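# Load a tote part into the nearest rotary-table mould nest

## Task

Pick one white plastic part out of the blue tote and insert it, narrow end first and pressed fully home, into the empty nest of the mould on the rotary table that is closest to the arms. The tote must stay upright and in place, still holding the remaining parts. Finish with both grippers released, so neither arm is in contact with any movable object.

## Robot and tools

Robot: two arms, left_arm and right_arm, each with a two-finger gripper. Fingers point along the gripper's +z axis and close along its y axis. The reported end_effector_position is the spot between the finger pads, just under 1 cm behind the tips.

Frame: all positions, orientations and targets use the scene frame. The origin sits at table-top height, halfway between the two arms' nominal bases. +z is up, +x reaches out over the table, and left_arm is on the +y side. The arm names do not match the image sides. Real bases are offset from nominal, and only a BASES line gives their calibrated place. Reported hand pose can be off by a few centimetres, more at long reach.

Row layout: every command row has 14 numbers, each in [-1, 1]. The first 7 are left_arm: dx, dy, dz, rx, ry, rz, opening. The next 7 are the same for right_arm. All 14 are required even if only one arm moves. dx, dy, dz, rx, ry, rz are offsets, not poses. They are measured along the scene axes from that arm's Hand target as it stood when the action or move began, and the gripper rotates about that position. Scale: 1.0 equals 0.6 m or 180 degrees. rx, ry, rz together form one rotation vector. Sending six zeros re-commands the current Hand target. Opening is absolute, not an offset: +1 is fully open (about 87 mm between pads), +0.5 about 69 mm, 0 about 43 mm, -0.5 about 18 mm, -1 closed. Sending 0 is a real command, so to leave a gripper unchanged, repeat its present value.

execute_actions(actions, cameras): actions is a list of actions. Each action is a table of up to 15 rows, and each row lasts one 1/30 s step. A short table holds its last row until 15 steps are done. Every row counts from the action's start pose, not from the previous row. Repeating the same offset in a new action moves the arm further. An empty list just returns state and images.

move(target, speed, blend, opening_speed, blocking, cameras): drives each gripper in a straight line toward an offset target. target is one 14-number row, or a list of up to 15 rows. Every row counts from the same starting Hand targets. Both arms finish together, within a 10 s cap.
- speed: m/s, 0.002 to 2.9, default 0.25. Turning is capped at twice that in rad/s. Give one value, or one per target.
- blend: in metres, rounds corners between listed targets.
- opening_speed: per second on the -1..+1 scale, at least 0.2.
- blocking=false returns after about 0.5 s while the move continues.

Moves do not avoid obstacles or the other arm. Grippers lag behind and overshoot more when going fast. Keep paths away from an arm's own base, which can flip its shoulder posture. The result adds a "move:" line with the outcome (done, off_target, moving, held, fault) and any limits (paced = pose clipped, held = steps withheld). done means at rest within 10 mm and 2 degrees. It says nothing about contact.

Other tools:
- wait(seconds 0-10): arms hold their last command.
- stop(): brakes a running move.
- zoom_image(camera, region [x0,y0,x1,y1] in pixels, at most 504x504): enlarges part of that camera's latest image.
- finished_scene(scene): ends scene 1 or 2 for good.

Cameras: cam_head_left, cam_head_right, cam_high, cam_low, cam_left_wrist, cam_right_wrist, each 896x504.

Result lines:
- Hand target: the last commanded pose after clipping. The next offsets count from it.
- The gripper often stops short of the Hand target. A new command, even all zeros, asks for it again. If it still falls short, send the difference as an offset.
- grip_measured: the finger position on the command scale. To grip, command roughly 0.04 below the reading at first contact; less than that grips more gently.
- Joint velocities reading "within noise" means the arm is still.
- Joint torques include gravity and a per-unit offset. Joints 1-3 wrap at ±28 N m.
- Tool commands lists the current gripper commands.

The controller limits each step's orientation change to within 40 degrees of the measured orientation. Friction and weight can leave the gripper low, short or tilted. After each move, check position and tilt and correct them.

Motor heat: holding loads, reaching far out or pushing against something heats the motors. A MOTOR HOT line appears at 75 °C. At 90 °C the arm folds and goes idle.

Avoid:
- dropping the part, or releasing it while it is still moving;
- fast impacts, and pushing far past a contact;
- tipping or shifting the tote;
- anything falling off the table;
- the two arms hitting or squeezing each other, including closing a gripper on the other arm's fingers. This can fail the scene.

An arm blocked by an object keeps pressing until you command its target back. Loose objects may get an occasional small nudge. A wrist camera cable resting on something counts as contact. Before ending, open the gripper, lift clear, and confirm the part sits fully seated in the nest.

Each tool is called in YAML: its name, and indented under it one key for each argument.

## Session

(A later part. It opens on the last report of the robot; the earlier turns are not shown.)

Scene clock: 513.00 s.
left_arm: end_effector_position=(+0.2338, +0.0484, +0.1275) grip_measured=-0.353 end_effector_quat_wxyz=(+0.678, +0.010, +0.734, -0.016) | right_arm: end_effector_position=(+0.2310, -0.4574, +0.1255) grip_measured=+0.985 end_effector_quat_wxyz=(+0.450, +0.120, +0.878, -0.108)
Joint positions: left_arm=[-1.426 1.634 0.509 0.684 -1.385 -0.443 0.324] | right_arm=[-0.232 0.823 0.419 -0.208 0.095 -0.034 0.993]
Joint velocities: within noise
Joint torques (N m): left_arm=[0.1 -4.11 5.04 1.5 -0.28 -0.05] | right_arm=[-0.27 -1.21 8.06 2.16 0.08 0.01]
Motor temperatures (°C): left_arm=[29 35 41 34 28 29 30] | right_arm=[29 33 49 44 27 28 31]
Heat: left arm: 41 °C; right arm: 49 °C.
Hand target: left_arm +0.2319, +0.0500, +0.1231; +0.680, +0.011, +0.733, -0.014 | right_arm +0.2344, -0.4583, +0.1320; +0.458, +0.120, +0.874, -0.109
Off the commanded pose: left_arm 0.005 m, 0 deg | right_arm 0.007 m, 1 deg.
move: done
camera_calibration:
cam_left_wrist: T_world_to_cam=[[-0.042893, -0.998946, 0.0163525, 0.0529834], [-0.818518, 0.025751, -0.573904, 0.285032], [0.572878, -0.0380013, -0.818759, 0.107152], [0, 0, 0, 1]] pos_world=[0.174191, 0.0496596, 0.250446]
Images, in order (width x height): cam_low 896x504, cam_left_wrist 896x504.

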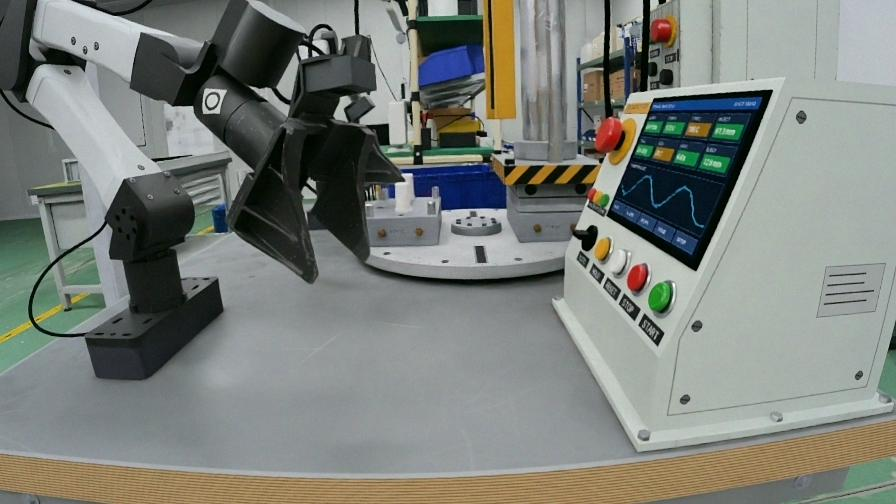

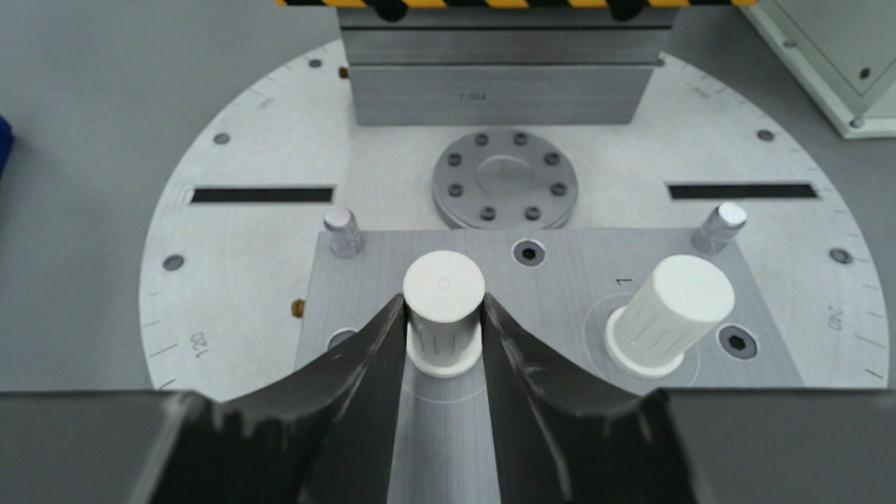

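move:
  target:
    - [0,0,-0.014,0,0,0,-0.4,0,0,0,0,0,0,1]
  speed: 0.03
  cameras: ["cam_left_wrist","cam_low"]

zoom_image:
  camera: "cam_low"
  region: [370, 140, 450, 240]

zoom_image:
  camera: "cam_left_wrist"
  region: [300, 200, 600, 504]

Scene clock: 521.17 s.
left_arm: end_effector_position=(+0.2341, +0.0482, +0.1209) grip_measured=-0.353 end_effector_quat_wxyz=(+0.680, +0.004, +0.733, -0.018) | right_arm: end_effector_position=(+0.2310, -0.4574, +0.1255) grip_measured=+0.985 end_effector_quat_wxyz=(+0.450, +0.120, +0.878, -0.108)
Joint positions: left_arm=[-1.426 1.669 0.499 0.74 -1.39 -0.445 0.324] | right_arm=[-0.232 0.823 0.419 -0.208 0.095 -0.034 0.993]
Joint velocities: within noise
Joint torques (N m): left_arm=[0.1 -3.96 4.64 1.48 -0.22 0] | right_arm=[-0.35 -1.33 8.06 2.14 0.09 0.03]
Motor temperatures (°C): left_arm=[29 35 40 34 28 29 30] | right_arm=[29 33 49 44 27 28 31]
Heat: left arm: 40 °C; right arm: 49 °C.
Hand target: left_arm +0.2319, +0.0500, +0.1146; +0.680, +0.011, +0.733, -0.014 | right_arm +0.2344, -0.4583, +0.1320; +0.458, +0.120, +0.874, -0.109
Off the commanded pose: left_arm 0.007 m, 1 deg | right_arm 0.007 m, 1 deg.
move: done
camera_calibration:
cam_left_wrist: T_world_to_cam=[[-0.0379744, -0.998898, 0.0275836, 0.0503683], [-0.816621, 0.0151122, -0.576977, 0.281866], [0.575924, -0.0444357, -0.816295, 0.100852], [0, 0, 0, 1]] pos_world=[0.174007, 0.0505345, 0.243566]
Images, in order (width x height): cam_low 896x504, cam_left_wrist 896x504.

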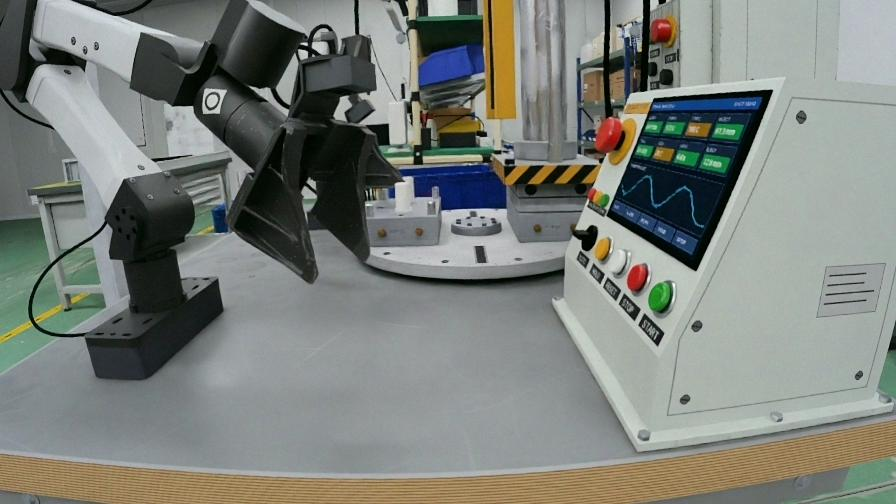

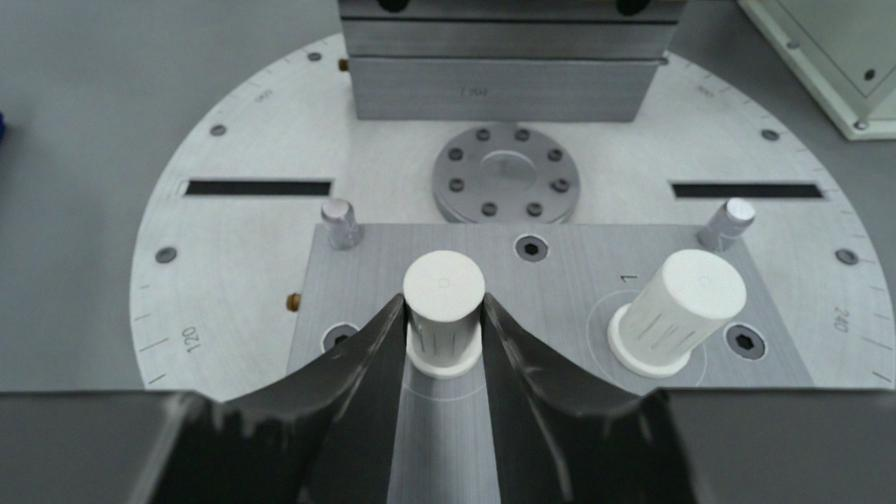

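Scaled by 5.040 from the camera's 896x504 image, which has a finer 1280x720 frame.

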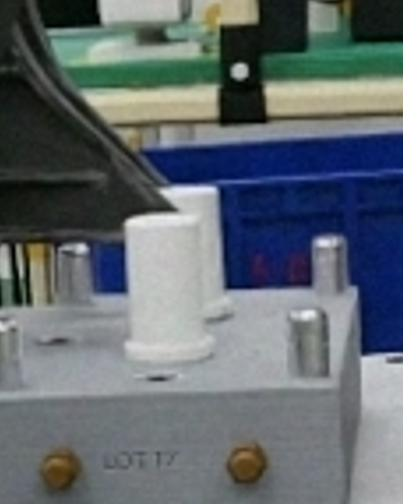

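Scaled by 1.658 from the camera's 896x504 image, which has a finer 1280x720 frame.

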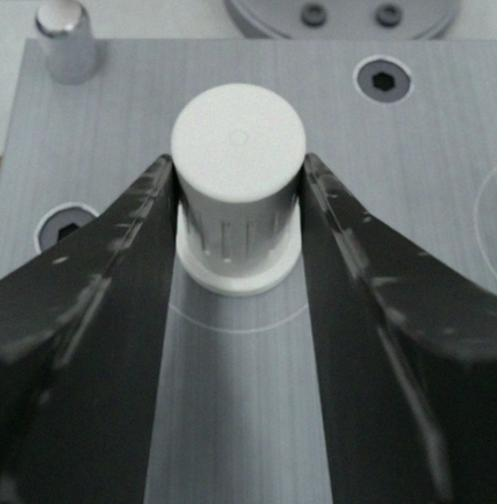

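move:
  target:
    - [0.001,0,-0.007,0,0,0,-0.4,0,0,0,0,0,0,1]
    - [0.002,0,0.004,0,0,0,-0.4,0,0,0,0,0,0,1]
    - [0.002,0,0.004,0,0,0,-0.1,0,0,0,0,0,0,1]
  speed: 0.03
  opening_speed: 0.4
  cameras: ["cam_left_wrist","cam_low"]

zoom_image:
  camera: "cam_low"
  region: [370, 140, 450, 240]

zoom_image:
  camera: "cam_left_wrist"
  region: [300, 200, 600, 504]

Scene clock: 528.83 s.
left_arm: end_effector_position=(+0.2346, +0.0487, +0.1207) grip_measured=-0.100 end_effector_quat_wxyz=(+0.682, +0.002, +0.731, -0.014) | right_arm: end_effector_position=(+0.2310, -0.4574, +0.1255) grip_measured=+0.985 end_effector_quat_wxyz=(+0.450, +0.120, +0.878, -0.108)
Joint positions: left_arm=[-1.426 1.681 0.499 0.763 -1.4 -0.432 0.45] | right_arm=[-0.232 0.823 0.419 -0.208 0.095 -0.034 0.993]
Joint velocities: within noise
Joint torques (N m): left_arm=[0.44 -5.33 4.55 1.36 -0.08 0.02] | right_arm=[-0.31 -1.22 8.14 2.13 0.09 0.06]
Motor temperatures (°C): left_arm=[29 35 40 34 28 29 30] | right_arm=[29 33 50 44 27 28 31]
Heat: left arm: 40 °C; right arm: 50 °C.
Hand target: left_arm +0.2331, +0.0500, +0.1170; +0.680, +0.011, +0.733, -0.014 | right_arm +0.2344, -0.4583, +0.1320; +0.458, +0.120, +0.874, -0.109
Off the commanded pose: left_arm 0.004 m, 1 deg | right_arm 0.007 m, 1 deg.
move: done
camera_calibration:
cam_left_wrist: T_world_to_cam=[[-0.0301117, -0.999238, 0.0248228, 0.0493408], [-0.813207, 0.0100506, -0.581888, 0.282311], [0.581195, -0.0377077, -0.81289, 0.0984656], [0, 0, 0, 1]] pos_world=[0.173835, 0.0501787, 0.24309]
Images, in order (width x height): cam_low 896x504, cam_left_wrist 896x504.

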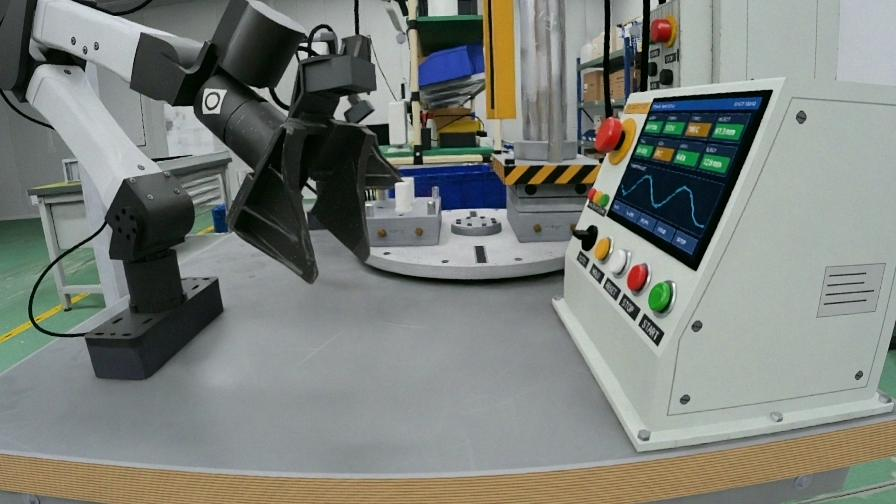

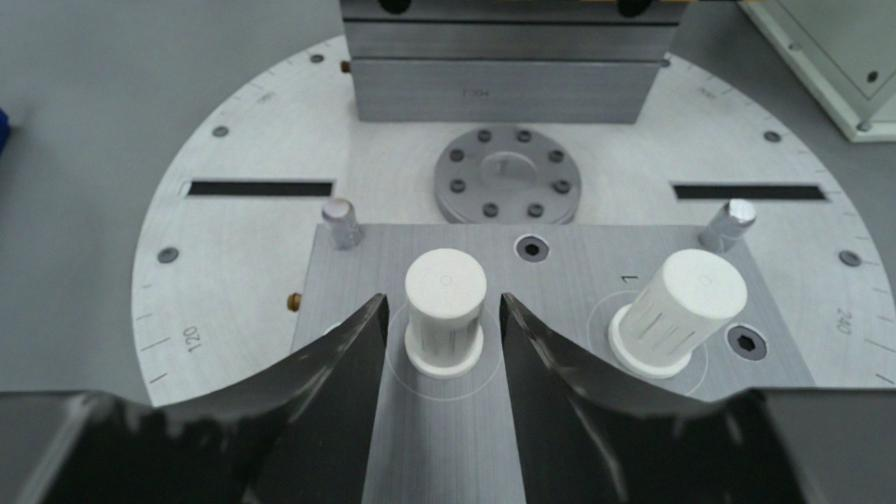

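Scaled by 5.040 from the camera's 896x504 image, which has a finer 1280x720 frame.

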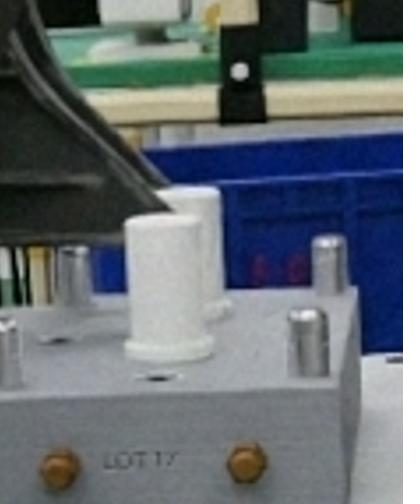

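Scaled by 1.658 from the camera's 896x504 image, which has a finer 1280x720 frame.

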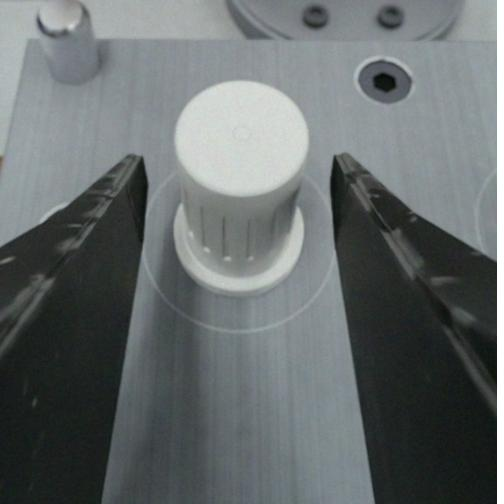

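move:
  target:
    - [-0.09,0.003,0.022,0,0,0,-0.1,0,0,0,0,0,0,1]
    - [-0.07,0.003,0.3,0,0,0,-0.1,0,0,0,0,0,0,1]
  speed: [0.06,0.2]

zoom_image:
  camera: "cam_low"
  region: [360, 150, 470, 260]

zoom_image:
  camera: "cam_high"
  region: [200, 150, 400, 330]

Scene clock: 536.97 s.
left_arm: end_effector_position=(+0.1890, +0.0510, +0.2862) grip_measured=-0.100 end_effector_quat_wxyz=(+0.702, +0.043, +0.710, -0.014) | right_arm: end_effector_position=(+0.2310, -0.4574, +0.1255) grip_measured=+0.985 end_effector_quat_wxyz=(+0.450, +0.120, +0.878, -0.108)
Joint positions: left_arm=[-1.61 1.247 0.865 -0.042 -1.539 -0.384 0.45] | right_arm=[-0.232 0.823 0.419 -0.208 0.095 -0.034 0.993]
Joint velocities: within noise
Joint torques (N m): left_arm=[1.37 -4.38 10.84 1.19 -0.27 -0.17] | right_arm=[-0.42 -1.18 8.17 2.11 0.08 0.03]
Motor temperatures (°C): left_arm=[29 36 40 33 28 29 30] | right_arm=[29 33 50 44 27 28 31]
Heat: left arm: 40 °C; right arm: 50 °C.
Hand target: left_arm +0.1911, +0.0518, +0.2970; +0.680, +0.011, +0.733, -0.014 | right_arm +0.2344, -0.4583, +0.1320; +0.458, +0.120, +0.874, -0.109
Off the commanded pose: left_arm 0.011 m, 5 deg | right_arm 0.007 m, 1 deg.
move: off_target (left_arm)
camera_calibration:
cam_left_wrist: T_world_to_cam=[[-0.0888529, -0.995459, -0.0341686, 0.0739967], [-0.774541, 0.0906213, -0.625998, 0.342607], [0.626252, -0.0291567, -0.779076, 0.240955], [0, 0, 0, 1]] pos_world=[0.121039, 0.0496387, 0.404722]
cam_right_wrist: T_world_to_cam=[[-0.31501, -0.944202, 0.0961823, -0.375248], [-0.946053, 0.304287, -0.111325, 0.397031], [0.0758463, -0.126062, -0.989119, 0.190546], [0, 0, 0, 1]] pos_world=[0.242954, -0.451101, 0.268765]

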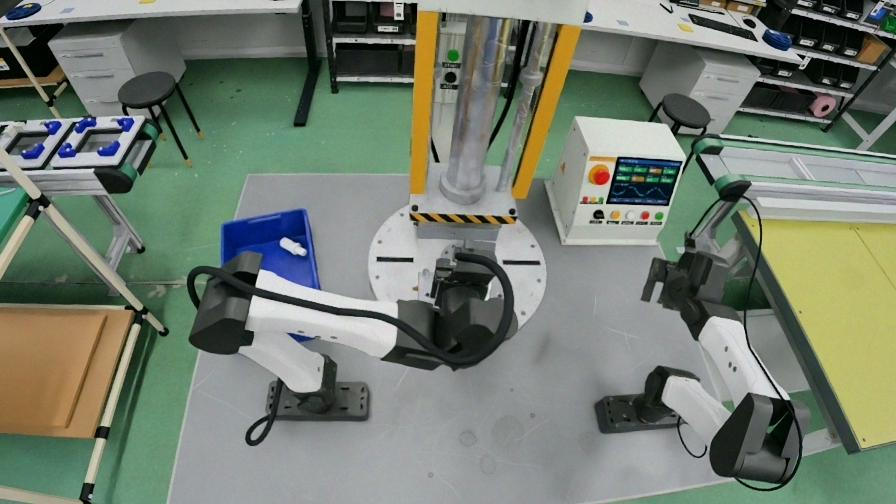

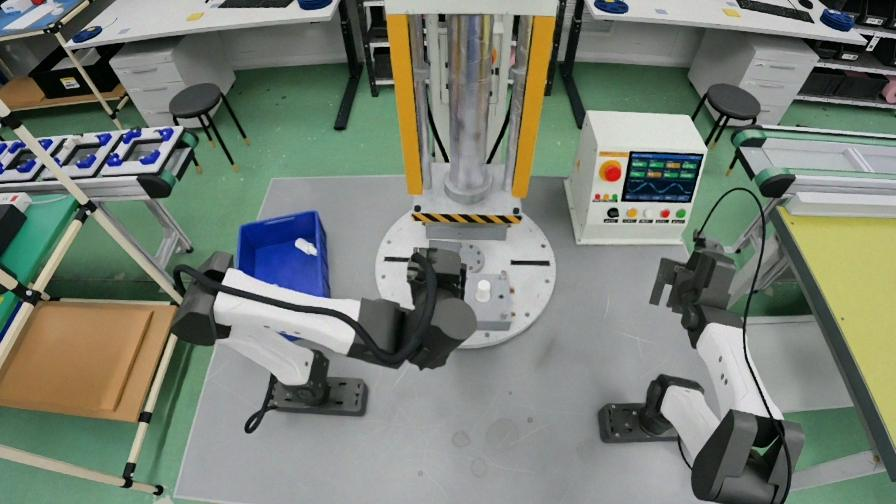

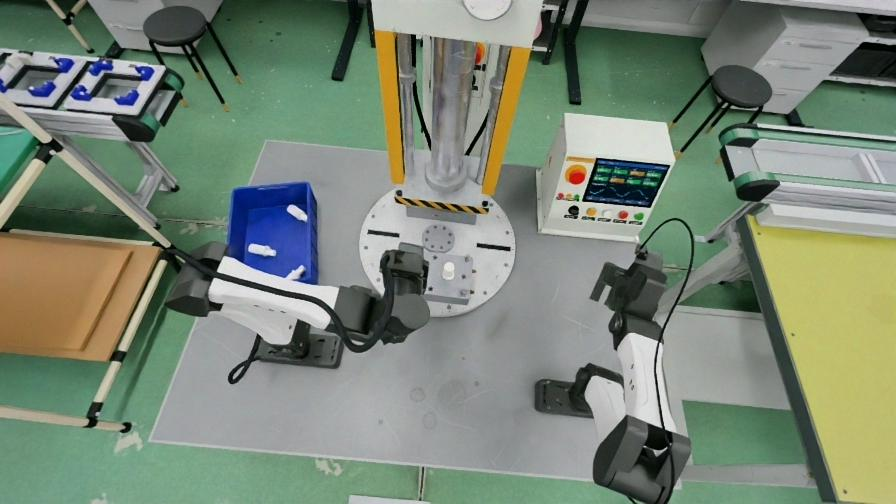

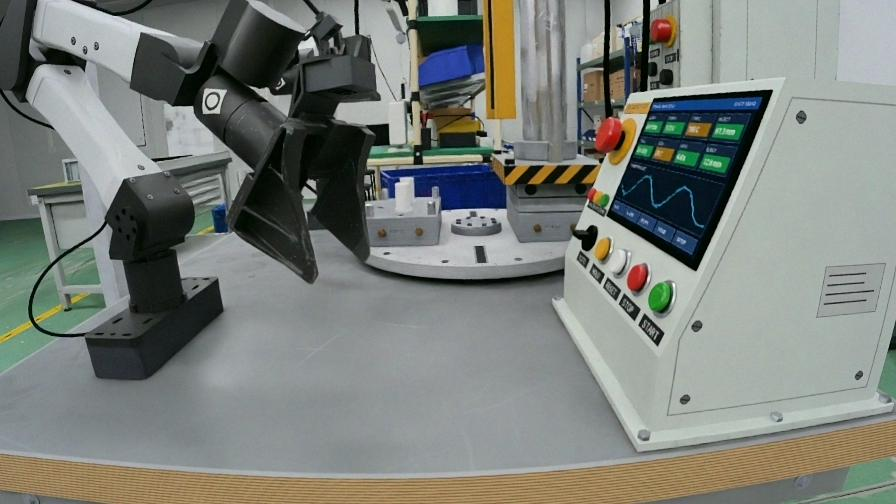

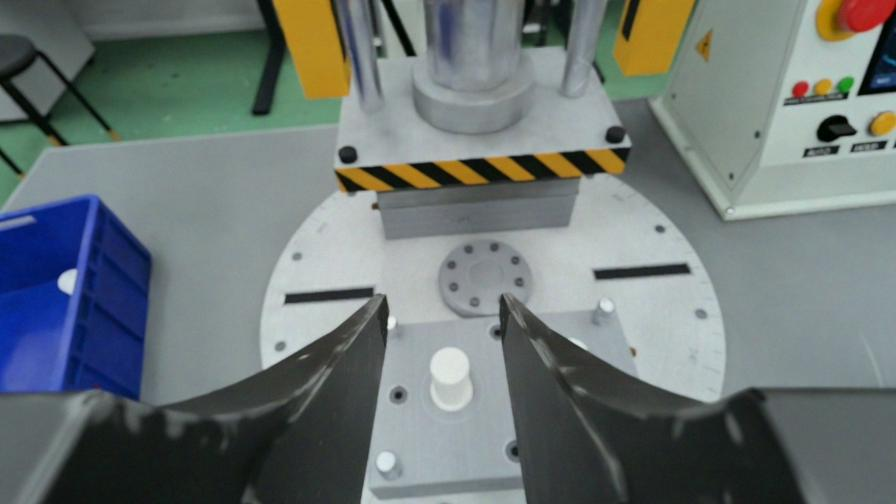

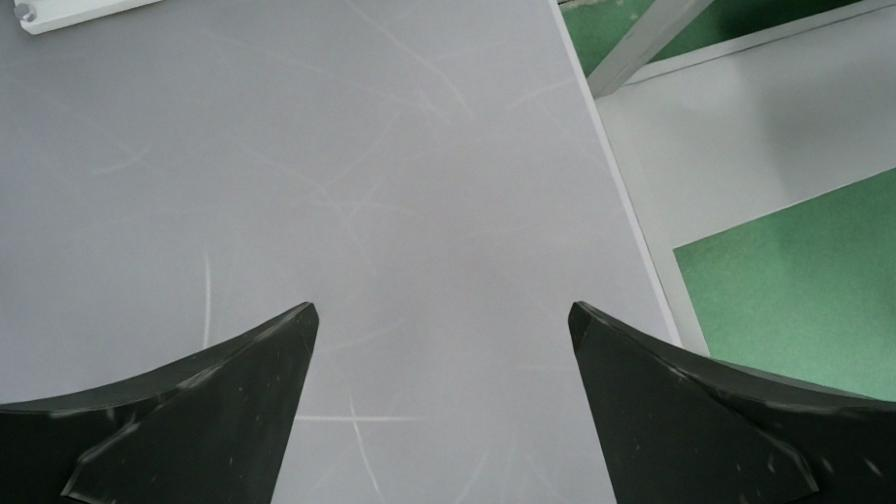

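Scaled by 4.582 from the camera's 896x504 image, which has a finer 1280x720 frame.

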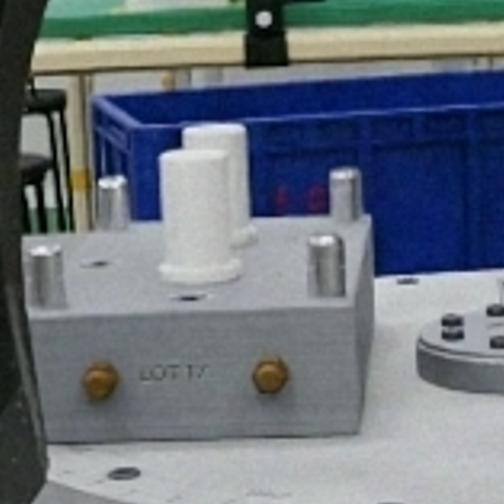

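Scaled by 2.520 from the camera's 896x504 image, which has a finer 1280x720 frame.

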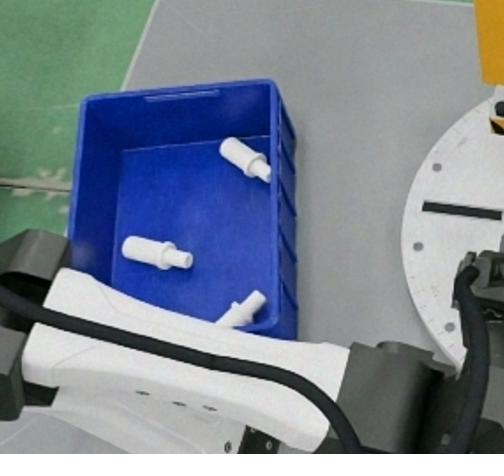

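finished_scene:
  scene: 2

The scene is finished: the task was done.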